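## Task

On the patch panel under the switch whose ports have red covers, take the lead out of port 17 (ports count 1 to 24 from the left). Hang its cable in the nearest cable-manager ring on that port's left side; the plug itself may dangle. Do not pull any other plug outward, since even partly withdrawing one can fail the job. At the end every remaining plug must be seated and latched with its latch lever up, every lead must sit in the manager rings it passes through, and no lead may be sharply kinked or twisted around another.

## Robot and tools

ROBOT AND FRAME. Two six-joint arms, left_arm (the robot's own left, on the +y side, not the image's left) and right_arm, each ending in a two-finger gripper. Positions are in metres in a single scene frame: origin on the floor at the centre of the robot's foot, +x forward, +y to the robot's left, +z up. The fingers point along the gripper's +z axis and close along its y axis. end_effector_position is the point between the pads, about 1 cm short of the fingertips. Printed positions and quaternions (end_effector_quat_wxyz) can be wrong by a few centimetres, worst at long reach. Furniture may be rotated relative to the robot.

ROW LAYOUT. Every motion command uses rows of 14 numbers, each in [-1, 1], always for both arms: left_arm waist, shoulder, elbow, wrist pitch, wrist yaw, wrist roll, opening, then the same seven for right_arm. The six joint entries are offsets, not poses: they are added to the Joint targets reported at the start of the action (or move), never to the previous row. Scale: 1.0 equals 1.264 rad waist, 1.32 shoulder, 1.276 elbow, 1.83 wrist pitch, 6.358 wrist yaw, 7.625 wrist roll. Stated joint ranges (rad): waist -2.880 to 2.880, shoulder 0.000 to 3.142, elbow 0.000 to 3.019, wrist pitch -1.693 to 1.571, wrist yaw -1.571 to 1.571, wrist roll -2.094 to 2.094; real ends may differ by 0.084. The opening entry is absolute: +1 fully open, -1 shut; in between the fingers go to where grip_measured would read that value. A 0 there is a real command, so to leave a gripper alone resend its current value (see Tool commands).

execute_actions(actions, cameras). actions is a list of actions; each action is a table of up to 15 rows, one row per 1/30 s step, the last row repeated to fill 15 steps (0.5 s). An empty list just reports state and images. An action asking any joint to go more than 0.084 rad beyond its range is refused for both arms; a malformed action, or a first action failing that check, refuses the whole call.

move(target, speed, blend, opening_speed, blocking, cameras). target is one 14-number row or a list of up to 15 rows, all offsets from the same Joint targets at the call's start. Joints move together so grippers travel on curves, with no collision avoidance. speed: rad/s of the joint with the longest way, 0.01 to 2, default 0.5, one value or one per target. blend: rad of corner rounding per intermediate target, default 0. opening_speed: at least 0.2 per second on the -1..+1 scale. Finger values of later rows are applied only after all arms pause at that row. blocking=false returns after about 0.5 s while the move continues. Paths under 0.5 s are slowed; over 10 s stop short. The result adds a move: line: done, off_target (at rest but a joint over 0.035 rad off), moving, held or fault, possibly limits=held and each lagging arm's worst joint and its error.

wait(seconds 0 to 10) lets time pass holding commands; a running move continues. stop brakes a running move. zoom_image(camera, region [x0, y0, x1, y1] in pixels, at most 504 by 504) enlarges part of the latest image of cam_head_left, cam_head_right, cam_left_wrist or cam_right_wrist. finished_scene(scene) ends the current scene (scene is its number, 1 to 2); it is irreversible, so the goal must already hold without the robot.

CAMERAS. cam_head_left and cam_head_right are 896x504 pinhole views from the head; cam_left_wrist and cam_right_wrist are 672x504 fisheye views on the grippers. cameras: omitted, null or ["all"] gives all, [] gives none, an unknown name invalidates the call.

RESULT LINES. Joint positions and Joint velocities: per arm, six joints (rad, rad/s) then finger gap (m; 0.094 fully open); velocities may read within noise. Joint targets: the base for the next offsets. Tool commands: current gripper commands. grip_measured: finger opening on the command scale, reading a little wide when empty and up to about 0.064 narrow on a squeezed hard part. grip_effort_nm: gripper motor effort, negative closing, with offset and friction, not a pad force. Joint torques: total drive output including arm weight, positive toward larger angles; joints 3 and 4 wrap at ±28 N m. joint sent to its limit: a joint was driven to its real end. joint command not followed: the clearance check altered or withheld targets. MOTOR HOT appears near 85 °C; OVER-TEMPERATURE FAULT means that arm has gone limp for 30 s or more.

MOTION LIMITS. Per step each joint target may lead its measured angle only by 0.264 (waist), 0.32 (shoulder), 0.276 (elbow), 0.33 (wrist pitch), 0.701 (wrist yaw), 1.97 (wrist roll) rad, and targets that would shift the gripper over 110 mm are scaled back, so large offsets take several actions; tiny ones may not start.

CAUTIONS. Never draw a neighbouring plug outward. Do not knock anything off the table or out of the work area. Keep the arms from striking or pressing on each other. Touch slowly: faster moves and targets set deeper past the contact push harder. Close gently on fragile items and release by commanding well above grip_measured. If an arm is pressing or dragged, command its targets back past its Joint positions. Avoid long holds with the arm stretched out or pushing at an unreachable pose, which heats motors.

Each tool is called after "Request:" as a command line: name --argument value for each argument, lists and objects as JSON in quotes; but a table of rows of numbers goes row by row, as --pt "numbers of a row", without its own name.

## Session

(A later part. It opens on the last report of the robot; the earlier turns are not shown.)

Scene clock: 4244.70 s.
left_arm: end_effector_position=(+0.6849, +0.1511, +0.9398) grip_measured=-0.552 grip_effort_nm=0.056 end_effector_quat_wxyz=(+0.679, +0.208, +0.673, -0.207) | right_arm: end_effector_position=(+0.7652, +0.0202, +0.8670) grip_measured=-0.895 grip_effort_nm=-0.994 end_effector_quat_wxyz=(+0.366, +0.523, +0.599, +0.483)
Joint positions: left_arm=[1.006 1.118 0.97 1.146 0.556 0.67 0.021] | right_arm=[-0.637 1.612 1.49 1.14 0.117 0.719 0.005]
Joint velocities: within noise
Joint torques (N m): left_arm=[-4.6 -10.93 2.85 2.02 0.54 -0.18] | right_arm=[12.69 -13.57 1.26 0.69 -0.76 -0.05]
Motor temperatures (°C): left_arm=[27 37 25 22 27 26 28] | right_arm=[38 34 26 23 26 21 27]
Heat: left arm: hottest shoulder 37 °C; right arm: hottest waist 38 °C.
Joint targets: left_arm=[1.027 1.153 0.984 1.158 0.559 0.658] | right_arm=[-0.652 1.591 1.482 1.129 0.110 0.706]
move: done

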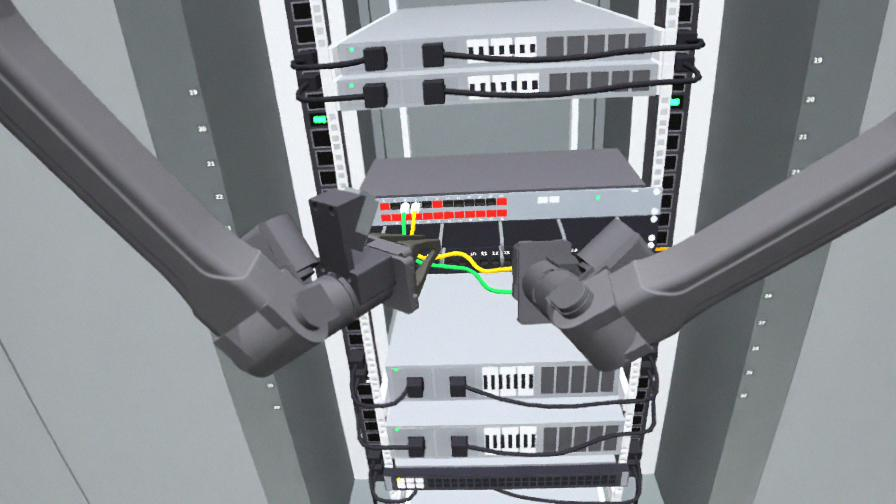

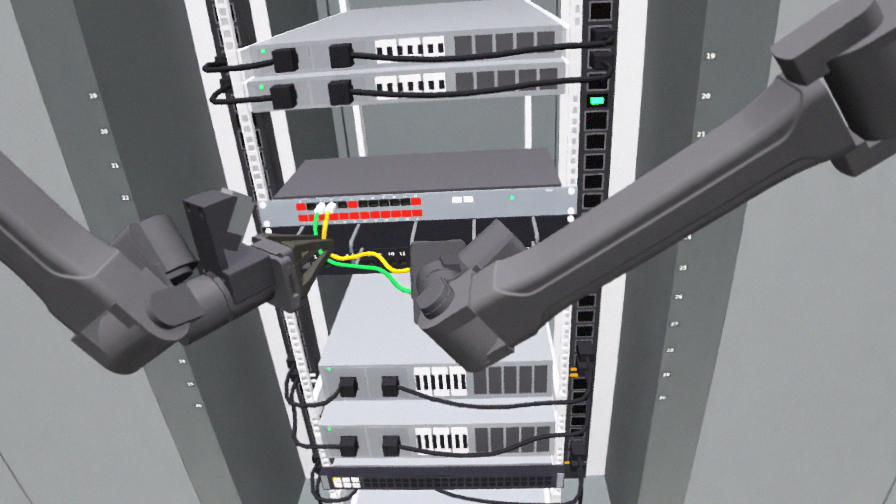

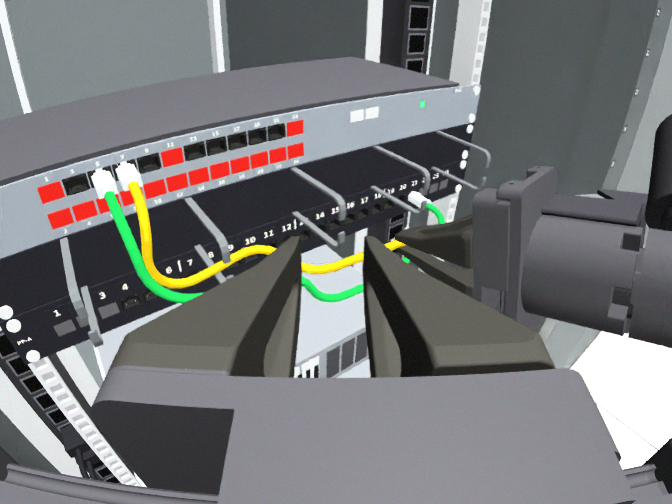

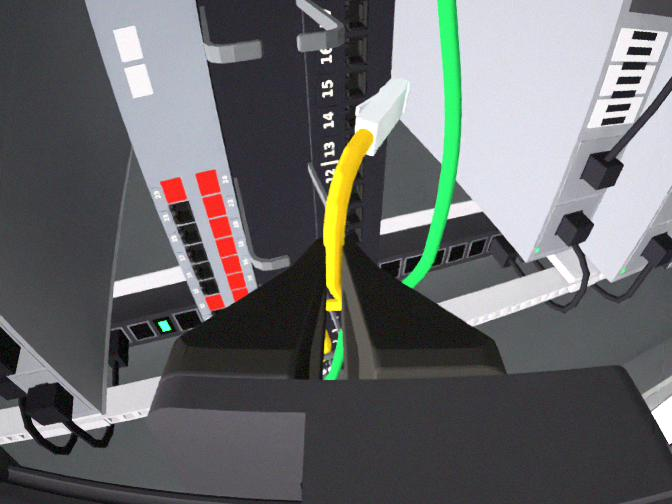

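Request:
move --pt "0 0 0 0 0 0 -0.55 0.0388 0.0356 0.0658 -0.0254 0 0.0169 -1.0" --speed 0.1 --cameras '["cam_left_wrist","cam_right_wrist"]'

Request:
zoom_image --camera "cam_left_wrist" --region '[290, 180, 430, 280]'

Scene clock: 4289.90 s.
left_arm: end_effector_position=(+0.6849, +0.1511, +0.9398) grip_measured=-0.552 grip_effort_nm=0.056 end_effector_quat_wxyz=(+0.679, +0.208, +0.673, -0.207) | right_arm: end_effector_position=(+0.7836, +0.0218, +0.8697) grip_measured=-0.895 grip_effort_nm=-0.999 end_effector_quat_wxyz=(+0.342, +0.553, +0.570, +0.502)
Joint positions: left_arm=[1.006 1.118 0.97 1.146 0.556 0.67 0.021] | right_arm=[-0.633 1.619 1.545 1.093 0.116 0.818 0.005]
Joint velocities: within noise
Joint torques (N m): left_arm=[-4.54 -10.99 2.85 2.03 0.55 -0.16] | right_arm=[16.44 -10.4 3.81 0.59 -0.73 0.26]
Motor temperatures (°C): left_arm=[26 37 25 22 27 26 28] | right_arm=[36 35 25 23 26 21 27]
Heat: left arm: hottest shoulder 37 °C; right arm: hottest waist 36 °C.
Joint targets: left_arm=[1.027 1.153 0.984 1.158 0.559 0.658] | right_arm=[-0.603 1.638 1.566 1.082 0.110 0.835]
move: done
Images, in order (width x height): cam_left_wrist 672x504, cam_right_wrist 672x504.

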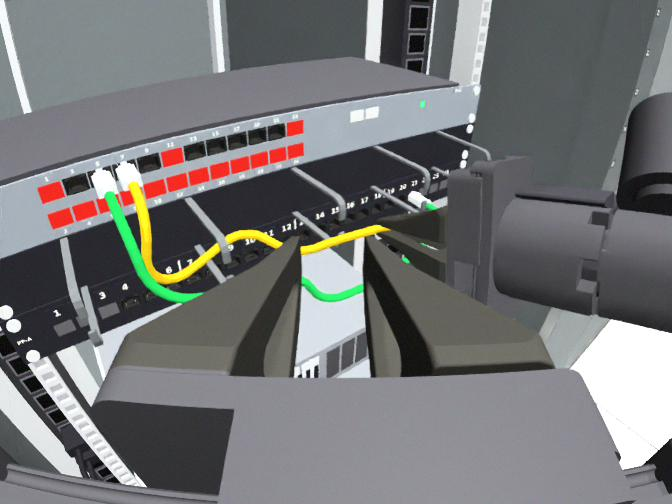

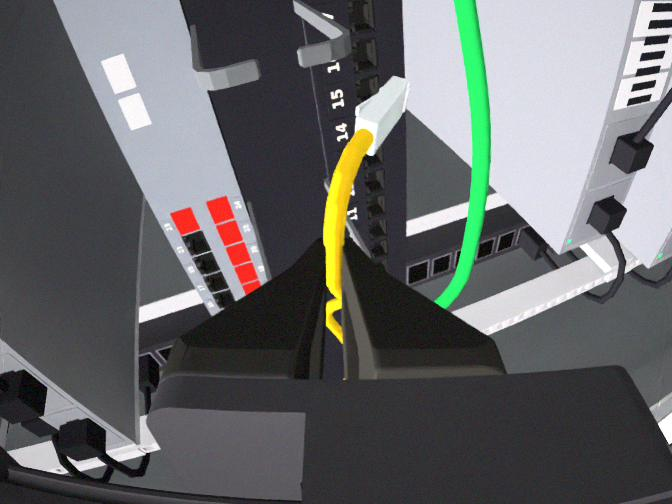

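Scaled by 3.600 from the camera's 672x504 image, which has a finer 960x720 frame.

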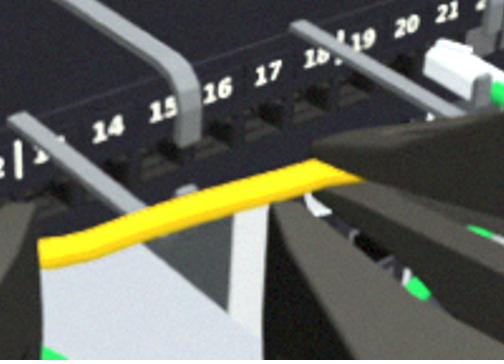

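Request:
move --pt "0 0 0 0 0 0 -0.55 0.0142 -0.0341 0.004 -0.003 0 0 -1.0" --speed 0.1 --cameras '["cam_left_wrist"]'

Request:
zoom_image --camera "cam_left_wrist" --region '[290, 180, 430, 280]'

Scene clock: 4309.47 s.
left_arm: end_effector_position=(+0.6849, +0.1511, +0.9398) grip_measured=-0.552 grip_effort_nm=0.056 end_effector_quat_wxyz=(+0.679, +0.208, +0.673, -0.207) | right_arm: end_effector_position=(+0.7879, +0.0258, +0.8809) grip_measured=-0.895 grip_effort_nm=-0.994 end_effector_quat_wxyz=(+0.338, +0.555, +0.564, +0.509)
Joint positions: left_arm=[1.006 1.118 0.97 1.146 0.556 0.67 0.021] | right_arm=[-0.614 1.614 1.551 1.087 0.116 0.819 0.005]
Joint velocities: within noise
Joint torques (N m): left_arm=[-4.66 -11.28 2.82 2.02 0.54 -0.17] | right_arm=[16.26 -13.57 3.89 0.64 -0.73 0.26]
Motor temperatures (°C): left_arm=[26 37 25 22 27 26 28] | right_arm=[36 35 26 23 27 21 27]
Heat: left arm: hottest shoulder 37 °C; right arm: hottest waist 36 °C.
Joint targets: left_arm=[1.027 1.153 0.984 1.158 0.559 0.658] | right_arm=[-0.585 1.593 1.571 1.076 0.110 0.835]
move: done
Images, in order (width x height): cam_left_wrist 672x504.

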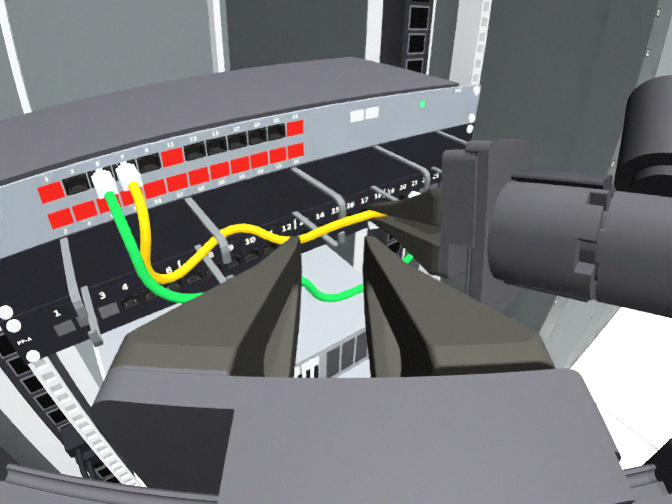

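Scaled by 3.600 from the camera's 672x504 image, which has a finer 960x720 frame.

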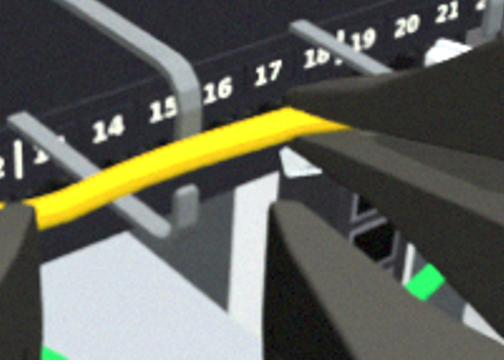

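Request:
move --pt "0 0 0 0 0 0 -0.55 -0.0475 0 0 0 0 0 -1.0" --speed 0.1 --cameras '["cam_left_wrist"]'

Request:
zoom_image --camera "cam_left_wrist" --region '[290, 180, 430, 280]'

Scene clock: 4335.37 s.
left_arm: end_effector_position=(+0.6849, +0.1511, +0.9398) grip_measured=-0.552 grip_effort_nm=0.056 end_effector_quat_wxyz=(+0.679, +0.208, +0.673, -0.207) | right_arm: end_effector_position=(+0.7882, +0.0196, +0.8732) grip_measured=-0.895 grip_effort_nm=-0.999 end_effector_quat_wxyz=(+0.343, +0.554, +0.568, +0.504)
Joint positions: left_arm=[1.006 1.118 0.97 1.146 0.556 0.67 0.021] | right_arm=[-0.631 1.614 1.551 1.087 0.115 0.819 0.005]
Joint velocities: within noise
Joint torques (N m): left_arm=[-4.48 -11.05 2.84 2.06 0.53 -0.17] | right_arm=[12.98 -13.8 3.97 0.66 -0.71 0.26]
Motor temperatures (°C): left_arm=[26 36 25 22 27 26 28] | right_arm=[36 36 26 23 27 21 27]
Heat: left arm: hottest shoulder 36 °C; right arm: hottest waist 36 °C.
Joint targets: left_arm=[1.027 1.153 0.984 1.158 0.559 0.658] | right_arm=[-0.645 1.594 1.571 1.076 0.110 0.834]
move: done
Images, in order (width x height): cam_left_wrist 672x504.

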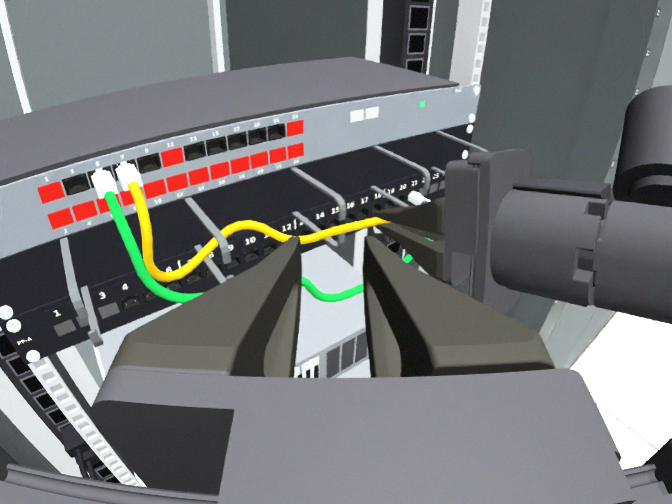

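Scaled by 3.600 from the camera's 672x504 image, which has a finer 960x720 frame.

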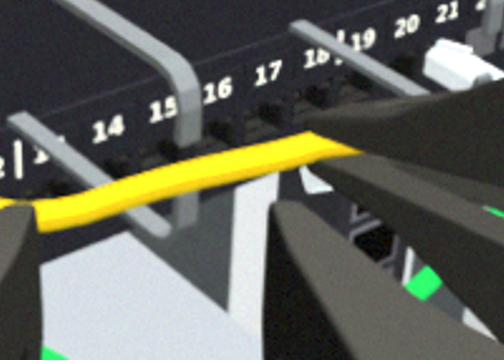

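Request:
move --pt "0 0 0 0 0 0 -0.55 0.0 0.0231 0.0274 -0.0178 0 0 -1.0" --speed 0.1 --cameras '["cam_left_wrist"]'

Request:
zoom_image --camera "cam_left_wrist" --region '[290, 180, 430, 280]'

Scene clock: 4347.23 s.
left_arm: end_effector_position=(+0.6849, +0.1511, +0.9398) grip_measured=-0.552 grip_effort_nm=0.056 end_effector_quat_wxyz=(+0.679, +0.208, +0.673, -0.207) | right_arm: end_effector_position=(+0.8016, +0.0172, +0.8754) grip_measured=-0.895 grip_effort_nm=-0.999 end_effector_quat_wxyz=(+0.344, +0.554, +0.567, +0.504)
Joint positions: left_arm=[1.006 1.118 0.97 1.146 0.556 0.67 0.021] | right_arm=[-0.631 1.614 1.586 1.055 0.115 0.82 0.005]
Joint velocities: left_arm=[-0.005 -0.005 -0.017 0.002 0.007 -0.168 0] | right_arm=[within noise]
Joint torques (N m): left_arm=[-4.48 -11.16 2.85 2.03 0.53 -0.17] | right_arm=[12.98 -11.58 4.08 0.58 -0.69 0.26]
Motor temperatures (°C): left_arm=[26 36 25 22 27 26 28] | right_arm=[36 37 26 23 27 21 27]
Heat: left arm: hottest shoulder 36 °C; right arm: hottest shoulder 37 °C.
Joint targets: left_arm=[1.027 1.153 0.984 1.158 0.559 0.658] | right_arm=[-0.645 1.624 1.606 1.044 0.110 0.835]
move: done
Images, in order (width x height): cam_left_wrist 672x504.

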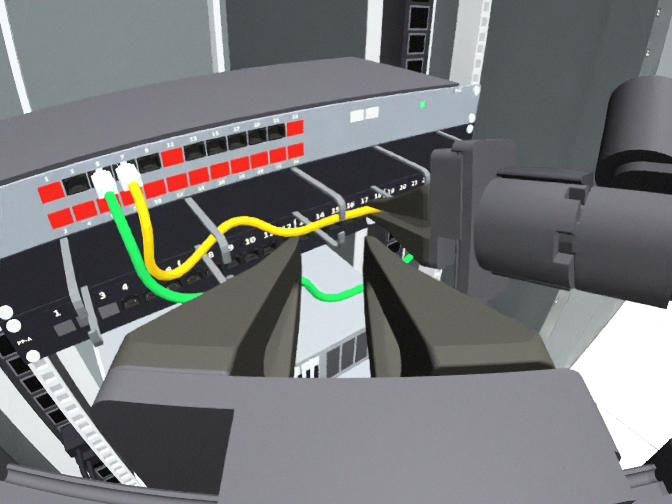

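Scaled by 3.600 from the camera's 672x504 image, which has a finer 960x720 frame.

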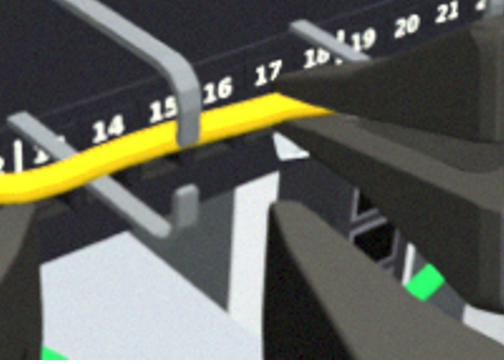

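Request:
move --pt "0 0 0 0 0 0 -0.55 0.0 0.008 0.02 -0.012 0 0 -1.0" --speed 0.1 --cameras '["cam_left_wrist"]'

Request:
zoom_image --camera "cam_left_wrist" --region '[290, 180, 430, 280]'

Scene clock: 4356.53 s.
left_arm: end_effector_position=(+0.6849, +0.1511, +0.9398) grip_measured=-0.552 grip_effort_nm=0.051 end_effector_quat_wxyz=(+0.679, +0.208, +0.673, -0.207) | right_arm: end_effector_position=(+0.8111, +0.0152, +0.8773) grip_measured=-0.895 grip_effort_nm=-0.994 end_effector_quat_wxyz=(+0.345, +0.554, +0.566, +0.504)
Joint positions: left_arm=[1.006 1.118 0.97 1.146 0.556 0.67 0.021] | right_arm=[-0.631 1.614 1.61 1.033 0.115 0.82 0.005]
Joint velocities: within noise
Joint torques (N m): left_arm=[-4.42 -10.99 2.84 2.02 0.55 -0.18] | right_arm=[12.92 -10.87 4.33 0.69 -0.7 0.26]
Motor temperatures (°C): left_arm=[26 36 25 22 27 26 28] | right_arm=[35 36 26 23 27 21 28]
Heat: left arm: hottest shoulder 36 °C; right arm: hottest shoulder 36 °C.
Joint targets: left_arm=[1.027 1.153 0.984 1.158 0.559 0.658] | right_arm=[-0.645 1.635 1.632 1.022 0.110 0.835]
move: done
Images, in order (width x height): cam_left_wrist 672x504.

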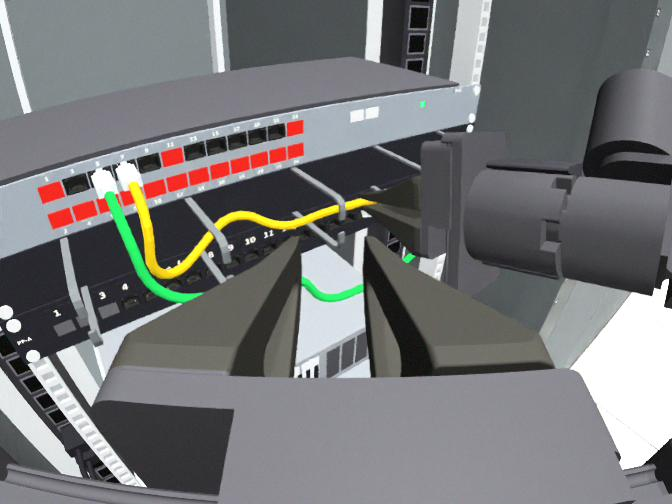

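Scaled by 3.600 from the camera's 672x504 image, which has a finer 960x720 frame.

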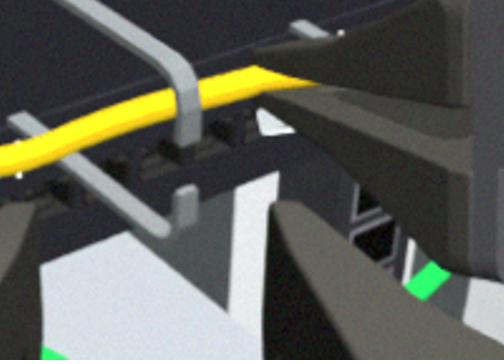

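Request:
move --pt "0 0 0 0 0 0 -0.55 -0.0285 0 0 0 0 0 -1.0" --speed 0.1

Request:
zoom_image --camera "cam_left_wrist" --region '[150, 150, 430, 330]'

Scene clock: 4369.00 s.
left_arm: end_effector_position=(+0.6849, +0.1511, +0.9398) grip_measured=-0.552 grip_effort_nm=0.056 end_effector_quat_wxyz=(+0.679, +0.208, +0.673, -0.207) | right_arm: end_effector_position=(+0.8112, +0.0017, +0.8606) grip_measured=-0.895 grip_effort_nm=-0.999 end_effector_quat_wxyz=(+0.354, +0.551, +0.574, +0.492)
Joint positions: left_arm=[1.006 1.118 0.97 1.146 0.556 0.67 0.021] | right_arm=[-0.666 1.614 1.61 1.033 0.115 0.82 0.005]
Joint velocities: within noise
Joint torques (N m): left_arm=[-4.54 -11.16 2.84 2.02 0.53 -0.17] | right_arm=[12.69 -11.63 4.31 0.59 -0.66 0.24]
Motor temperatures (°C): left_arm=[26 36 25 22 27 26 28] | right_arm=[35 36 26 23 27 21 28]
Heat: left arm: hottest shoulder 36 °C; right arm: hottest shoulder 36 °C.
Joint targets: left_arm=[1.027 1.153 0.984 1.158 0.559 0.658] | right_arm=[-0.681 1.635 1.632 1.022 0.110 0.835]
move: done

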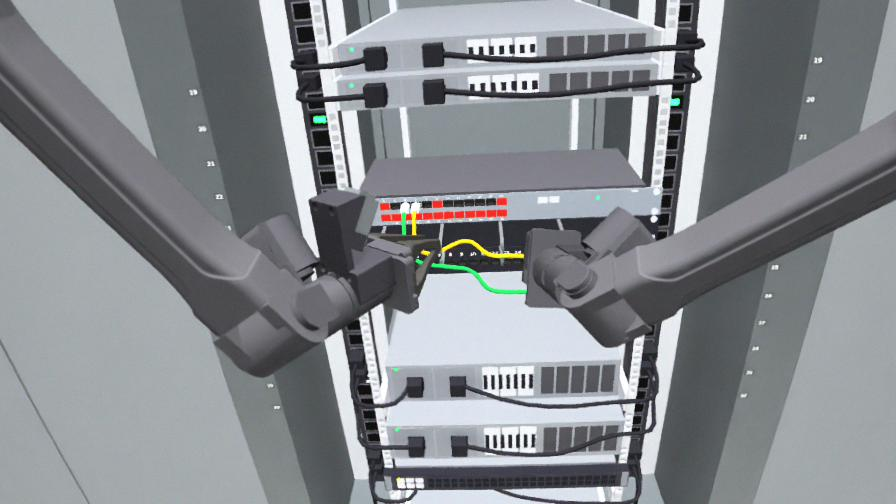

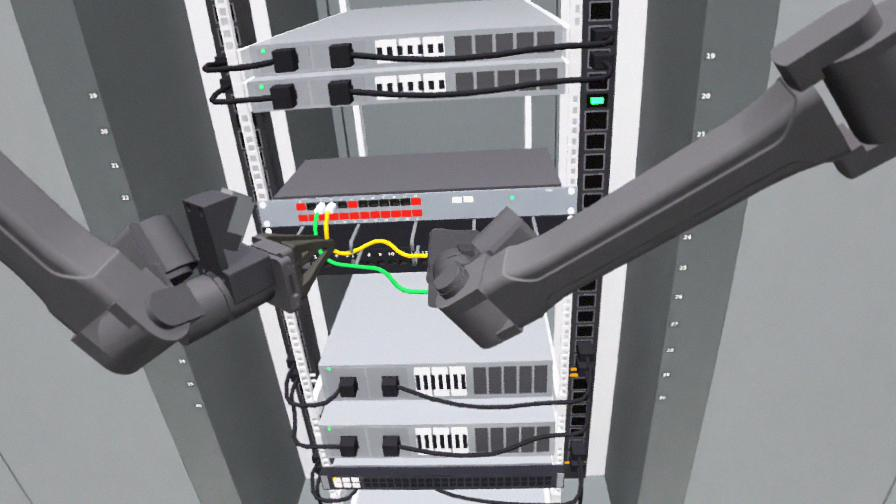

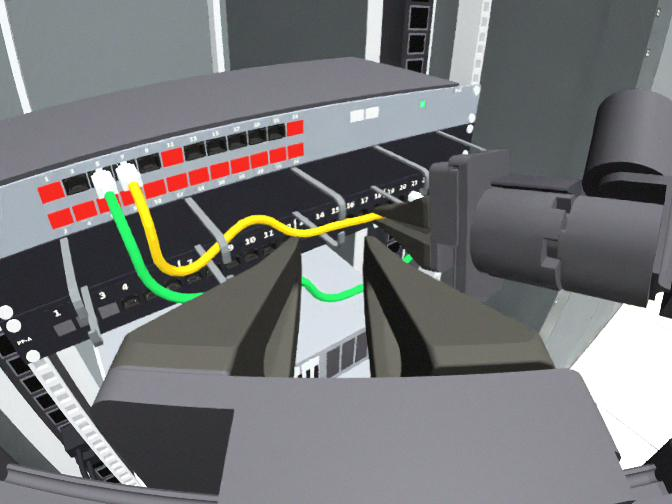

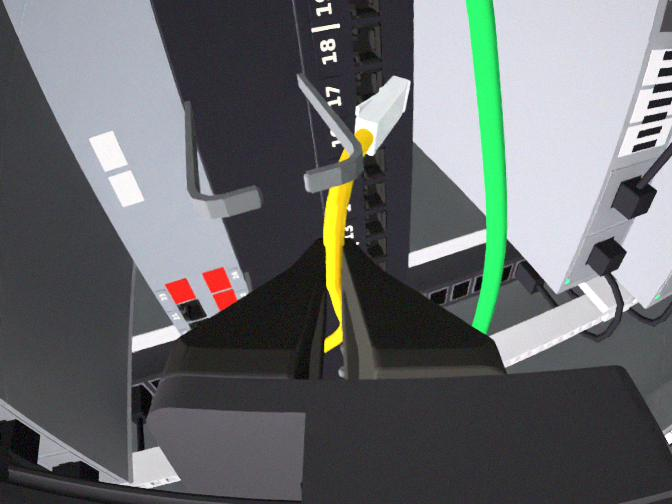

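Scaled by 1.800 from the camera's 672x504 image, which has a finer 960x720 frame.

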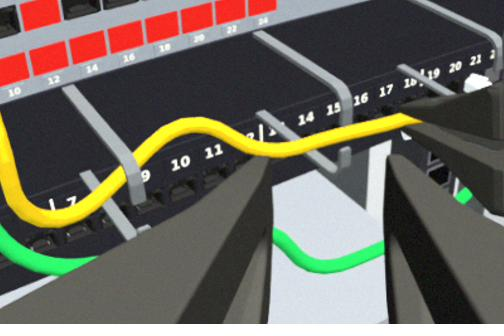

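Request:
move --pt "0 0 0 0 0 0 -0.55 -0.0103 0 0 0 0 0 -1.0" --speed 0.1 --cameras '["cam_left_wrist","cam_right_wrist"]'

Request:
zoom_image --camera "cam_left_wrist" --region '[290, 180, 430, 280]'

Request:
zoom_image --camera "cam_right_wrist" --region '[250, 60, 450, 260]'

Scene clock: 4390.87 s.
left_arm: end_effector_position=(+0.6849, +0.1511, +0.9398) grip_measured=-0.552 grip_effort_nm=0.051 end_effector_quat_wxyz=(+0.679, +0.208, +0.673, -0.207) | right_arm: end_effector_position=(+0.8113, -0.0020, +0.8563) grip_measured=-0.895 grip_effort_nm=-0.999 end_effector_quat_wxyz=(+0.356, +0.550, +0.576, +0.489)
Joint positions: left_arm=[1.006 1.118 0.97 1.146 0.556 0.67 0.021] | right_arm=[-0.675 1.614 1.61 1.033 0.114 0.82 0.005]
Joint velocities: within noise
Joint torques (N m): left_arm=[-4.6 -10.87 2.88 2.02 0.54 -0.17] | right_arm=[12.16 -11.46 4.29 0.68 -0.62 0.25]
Motor temperatures (°C): left_arm=[26 36 25 22 27 26 28] | right_arm=[35 36 26 23 27 21 28]
Heat: left arm: hottest shoulder 36 °C; right arm: hottest shoulder 36 °C.
Joint targets: left_arm=[1.027 1.153 0.984 1.158 0.559 0.658] | right_arm=[-0.694 1.635 1.632 1.022 0.110 0.835]
move: done
Images, in order (width x height): cam_left_wrist 672x504, cam_right_wrist 672x504.

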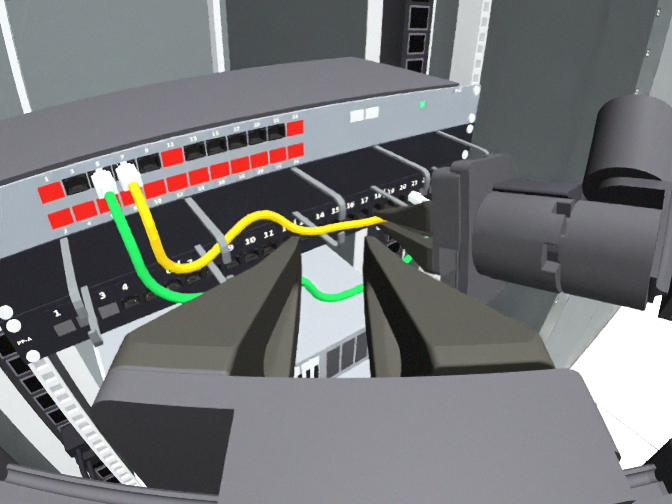

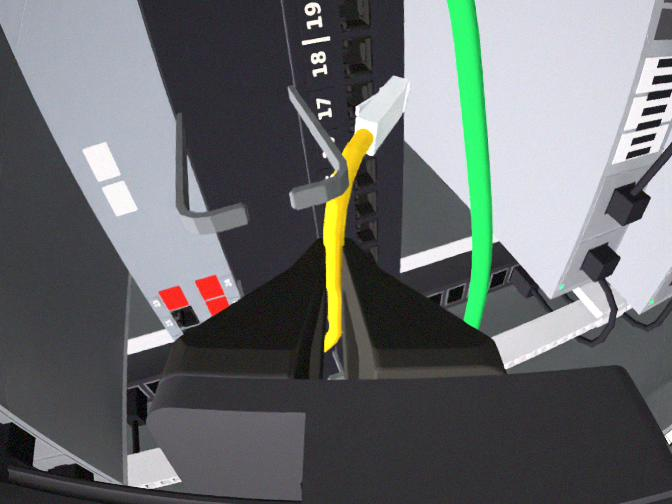

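Scaled by 3.600 from the camera's 672x504 image, which has a finer 960x720 frame.

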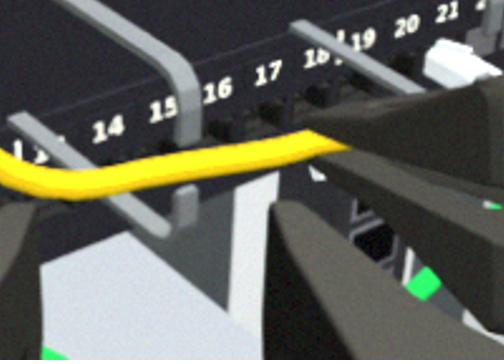

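Scaled by 2.520 from the camera's 672x504 image, which has a finer 960x720 frame.

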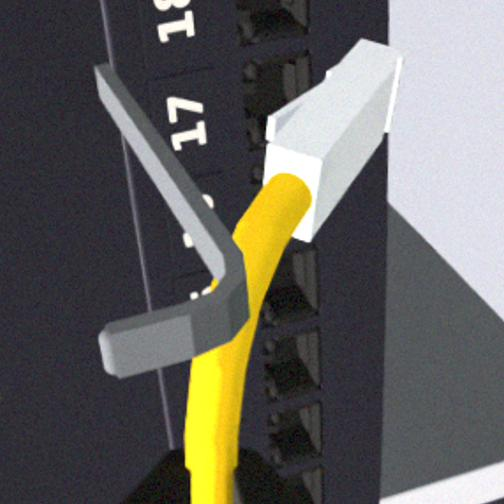

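Request:
move --pt "0 0 0 0 0 0 -0.55 0 0 0 0 0 0 -0.6" --opening_speed 0.3 --cameras '["cam_left_wrist","cam_right_wrist"]'

Request:
zoom_image --camera "cam_left_wrist" --region '[290, 180, 430, 280]'

Scene clock: 4419.00 s.
left_arm: end_effector_position=(+0.6849, +0.1511, +0.9398) grip_measured=-0.552 grip_effort_nm=0.051 end_effector_quat_wxyz=(+0.679, +0.208, +0.673, -0.207) | right_arm: end_effector_position=(+0.8112, -0.0017, +0.8562) grip_measured=-0.602 grip_effort_nm=0.105 end_effector_quat_wxyz=(+0.356, +0.550, +0.576, +0.489)
Joint positions: left_arm=[1.006 1.118 0.97 1.146 0.556 0.67 0.021] | right_arm=[-0.675 1.614 1.61 1.033 0.113 0.821 0.019]
Joint velocities: within noise
Joint torques (N m): left_arm=[-4.54 -11.11 2.84 2.02 0.55 -0.17] | right_arm=[12.1 -11.46 4.31 0.69 -0.59 0.23]
Motor temperatures (°C): left_arm=[26 36 25 22 27 26 28] | right_arm=[34 36 26 23 27 21 27]
Heat: left arm: hottest shoulder 36 °C; right arm: hottest shoulder 36 °C.
Joint targets: left_arm=[1.027 1.153 0.984 1.158 0.559 0.658] | right_arm=[-0.694 1.634 1.632 1.022 0.110 0.834]
move: done
Images, in order (width x height): cam_left_wrist 672x504, cam_right_wrist 672x504.

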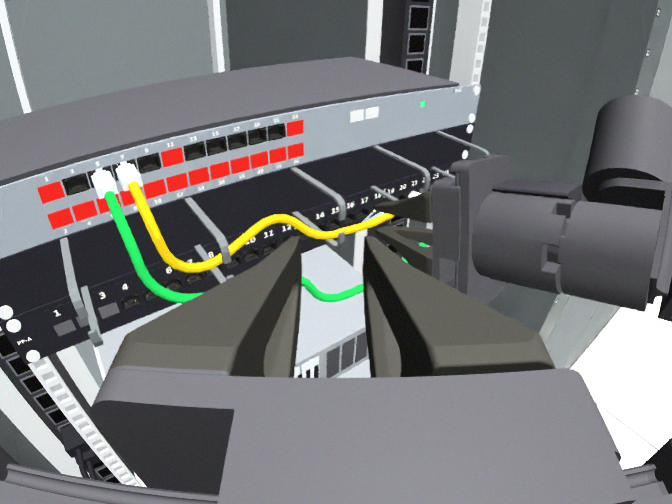

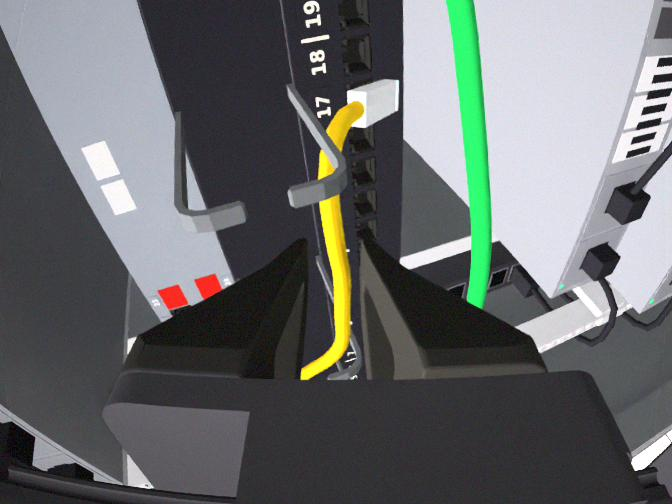

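Scaled by 3.600 from the camera's 672x504 image, which has a finer 960x720 frame.

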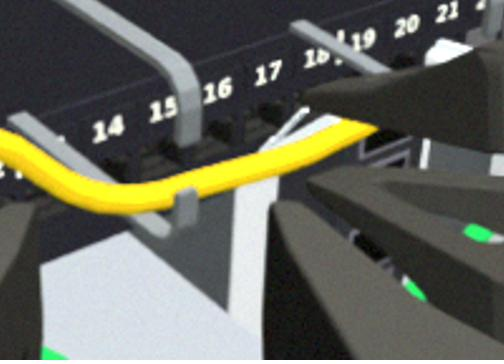

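Request:
move --pt "0 0 0 0 0 0 -0.55 0 -0.0333 -0.127 0.0798 0 0 -0.6" --speed 0.1

Request:
zoom_image --camera "cam_left_wrist" --region '[290, 180, 430, 280]'

Scene clock: 4448.83 s.
left_arm: end_effector_position=(+0.6849, +0.1511, +0.9398) grip_measured=-0.552 grip_effort_nm=0.051 end_effector_quat_wxyz=(+0.679, +0.208, +0.673, -0.207) | right_arm: end_effector_position=(+0.7602, +0.0063, +0.8484) grip_measured=-0.601 grip_effort_nm=0.105 end_effector_quat_wxyz=(+0.350, +0.549, +0.580, +0.489)
Joint positions: left_arm=[1.006 1.118 0.97 1.146 0.556 0.67 0.021] | right_arm=[-0.675 1.614 1.477 1.151 0.113 0.821 0.019]
Joint velocities: within noise
Joint torques (N m): left_arm=[-4.54 -11.05 2.82 1.99 0.54 -0.16] | right_arm=[12.22 -14.33 1.16 1.78 -0.6 0.24]
Motor temperatures (°C): left_arm=[26 36 25 22 27 26 27] | right_arm=[34 35 26 23 27 21 26]
Heat: left arm: hottest shoulder 36 °C; right arm: hottest shoulder 35 °C.
Joint targets: left_arm=[1.027 1.153 0.984 1.158 0.559 0.658] | right_arm=[-0.694 1.590 1.469 1.168 0.110 0.835]
move: done

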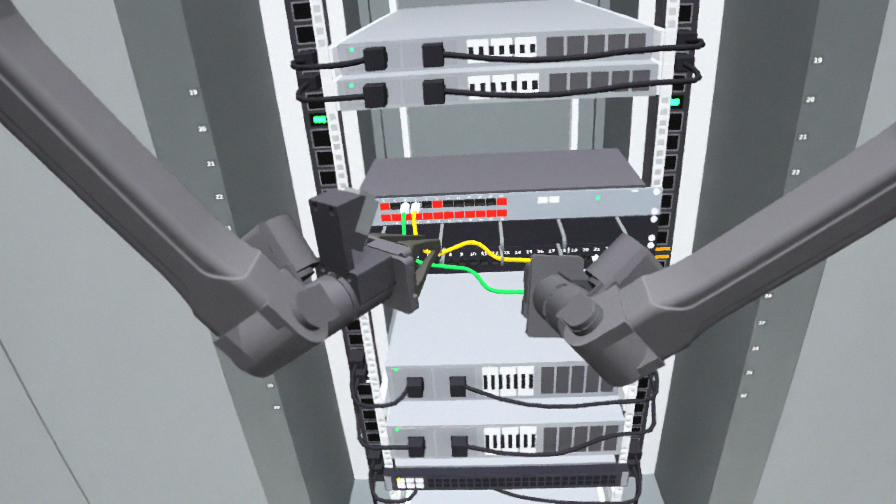

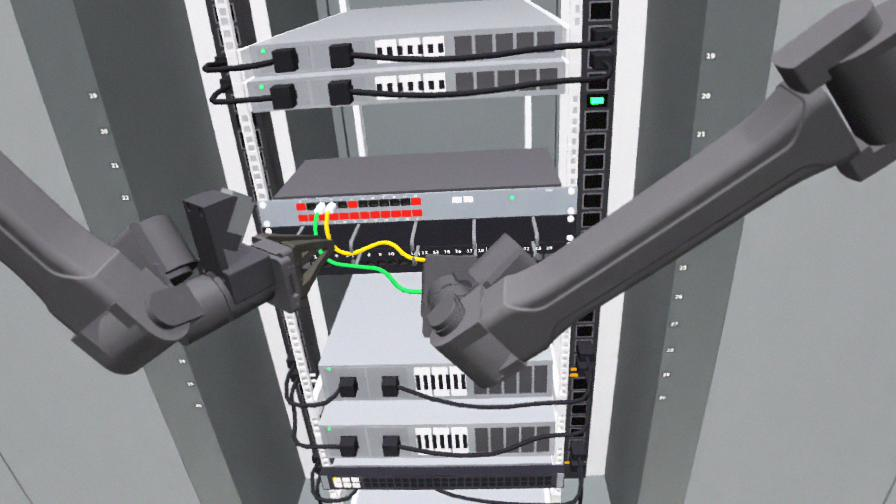

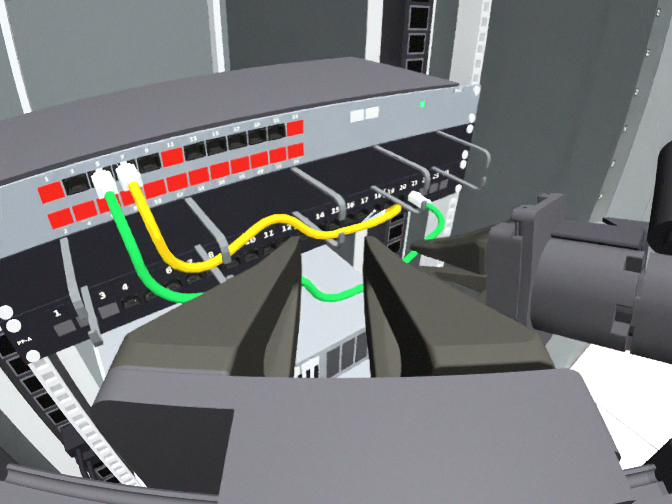

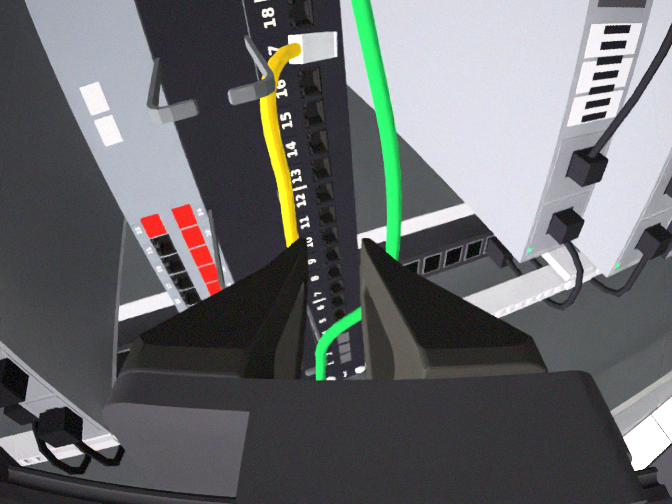

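Scaled by 3.600 from the camera's 672x504 image, which has a finer 960x720 frame.

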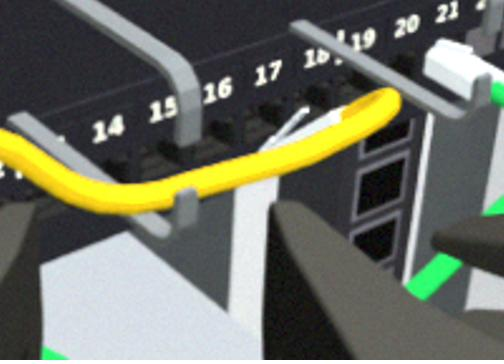

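Request:
zoom_image --camera "cam_right_wrist" --region '[200, 0, 400, 240]'

Request:
zoom_image --camera "cam_left_wrist" --region '[340, 170, 440, 250]'

Scaled by 2.100 from the camera's 672x504 image, which has a finer 960x720 frame.

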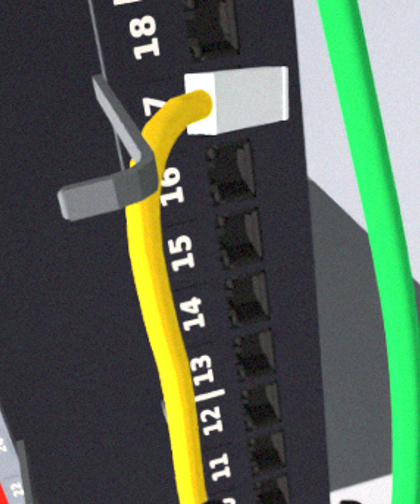

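Scaled by 5.040 from the camera's 672x504 image, which has a finer 960x720 frame.

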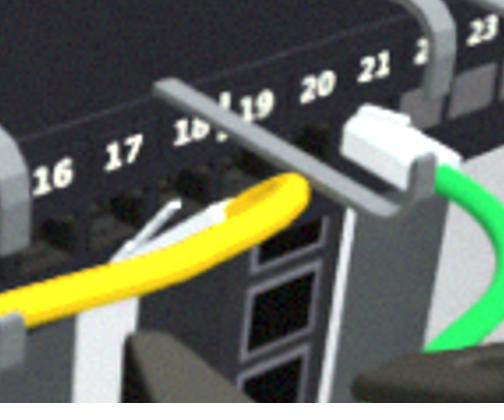

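Request:
move --pt "0 0 0 0 0 0 -0.55 -0.06 -0.0 -0.10 0.05 0 0 -0.6" --speed 0.3

Request:
zoom_image --camera "cam_right_wrist" --region '[180, 0, 480, 300]'

Request:
zoom_image --camera "cam_head_left" --region '[380, 190, 660, 310]'

Request:
zoom_image --camera "cam_head_right" --region '[290, 190, 570, 310]'

Scene clock: 4482.63 s.
left_arm: end_effector_position=(+0.6849, +0.1511, +0.9398) grip_measured=-0.552 grip_effort_nm=0.056 end_effector_quat_wxyz=(+0.679, +0.208, +0.673, -0.207) | right_arm: end_effector_position=(+0.7116, -0.0236, +0.8089) grip_measured=-0.601 grip_effort_nm=0.100 end_effector_quat_wxyz=(+0.360, +0.540, +0.607, +0.458)
Joint positions: left_arm=[1.006 1.118 0.97 1.146 0.556 0.67 0.021] | right_arm=[-0.756 1.606 1.349 1.242 0.112 0.821 0.019]
Joint velocities: within noise
Joint torques (N m): left_arm=[-4.6 -11.16 2.84 2 0.53 -0.17] | right_arm=[11.11 -13.8 0.51 1.92 -0.51 0.23]
Motor temperatures (°C): left_arm=[26 36 25 22 27 26 27] | right_arm=[34 36 25 23 27 21 26]
Heat: left arm: hottest shoulder 36 °C; right arm: hottest shoulder 36 °C.
Joint targets: left_arm=[1.027 1.153 0.984 1.158 0.559 0.658] | right_arm=[-0.770 1.590 1.342 1.260 0.110 0.835]
move: done

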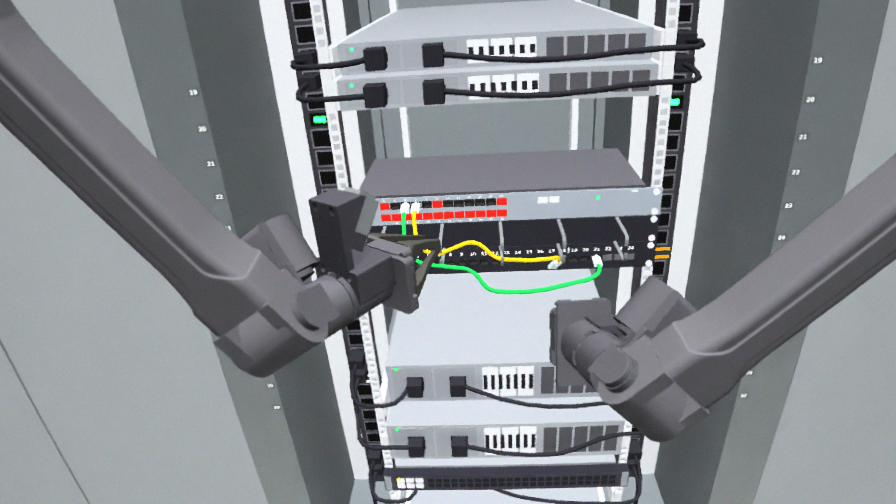

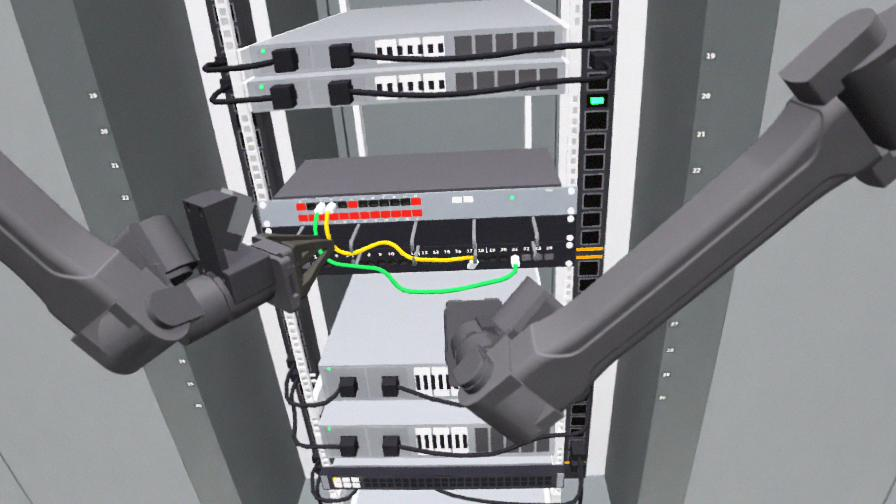

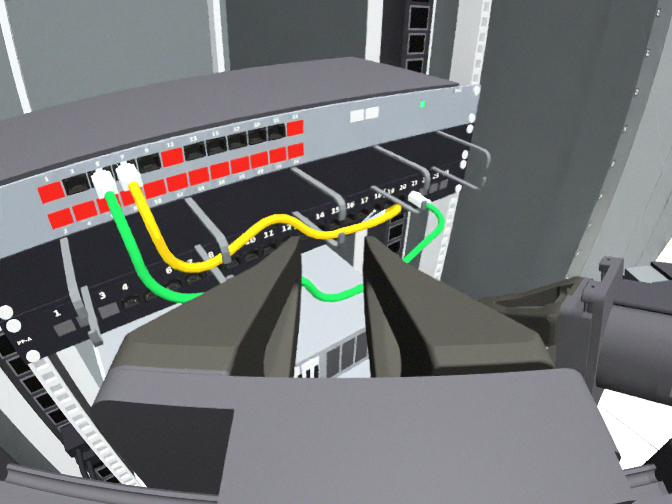

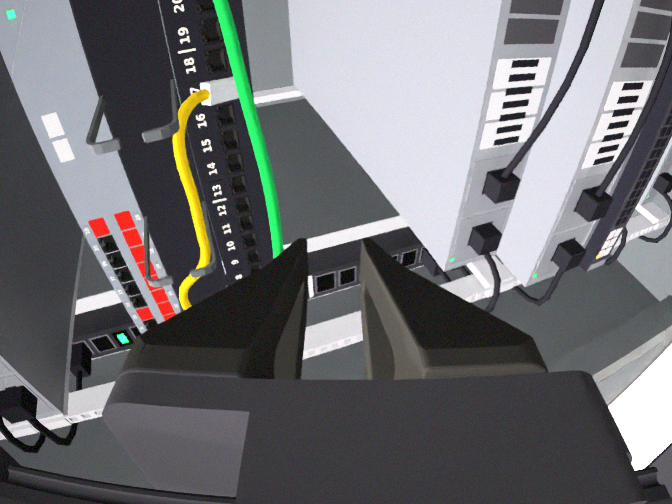

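Scaled by 1.680 from the camera's 672x504 image, which has a finer 960x720 frame.

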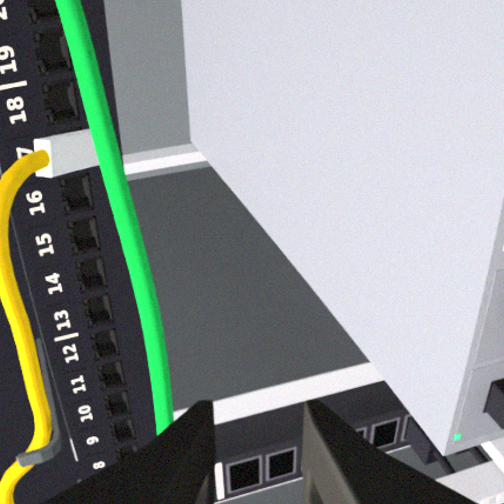

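Scaled by 1.800 from the camera's 896x504 image, which has a finer 1280x720 frame.

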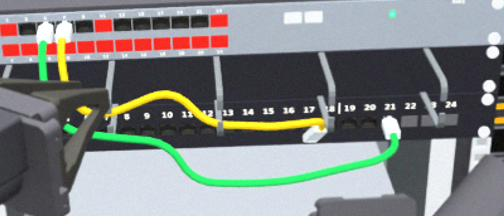

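Scaled by 1.800 from the camera's 896x504 image, which has a finer 1280x720 frame.

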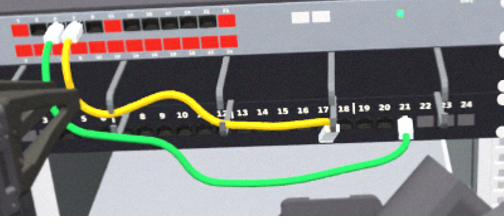

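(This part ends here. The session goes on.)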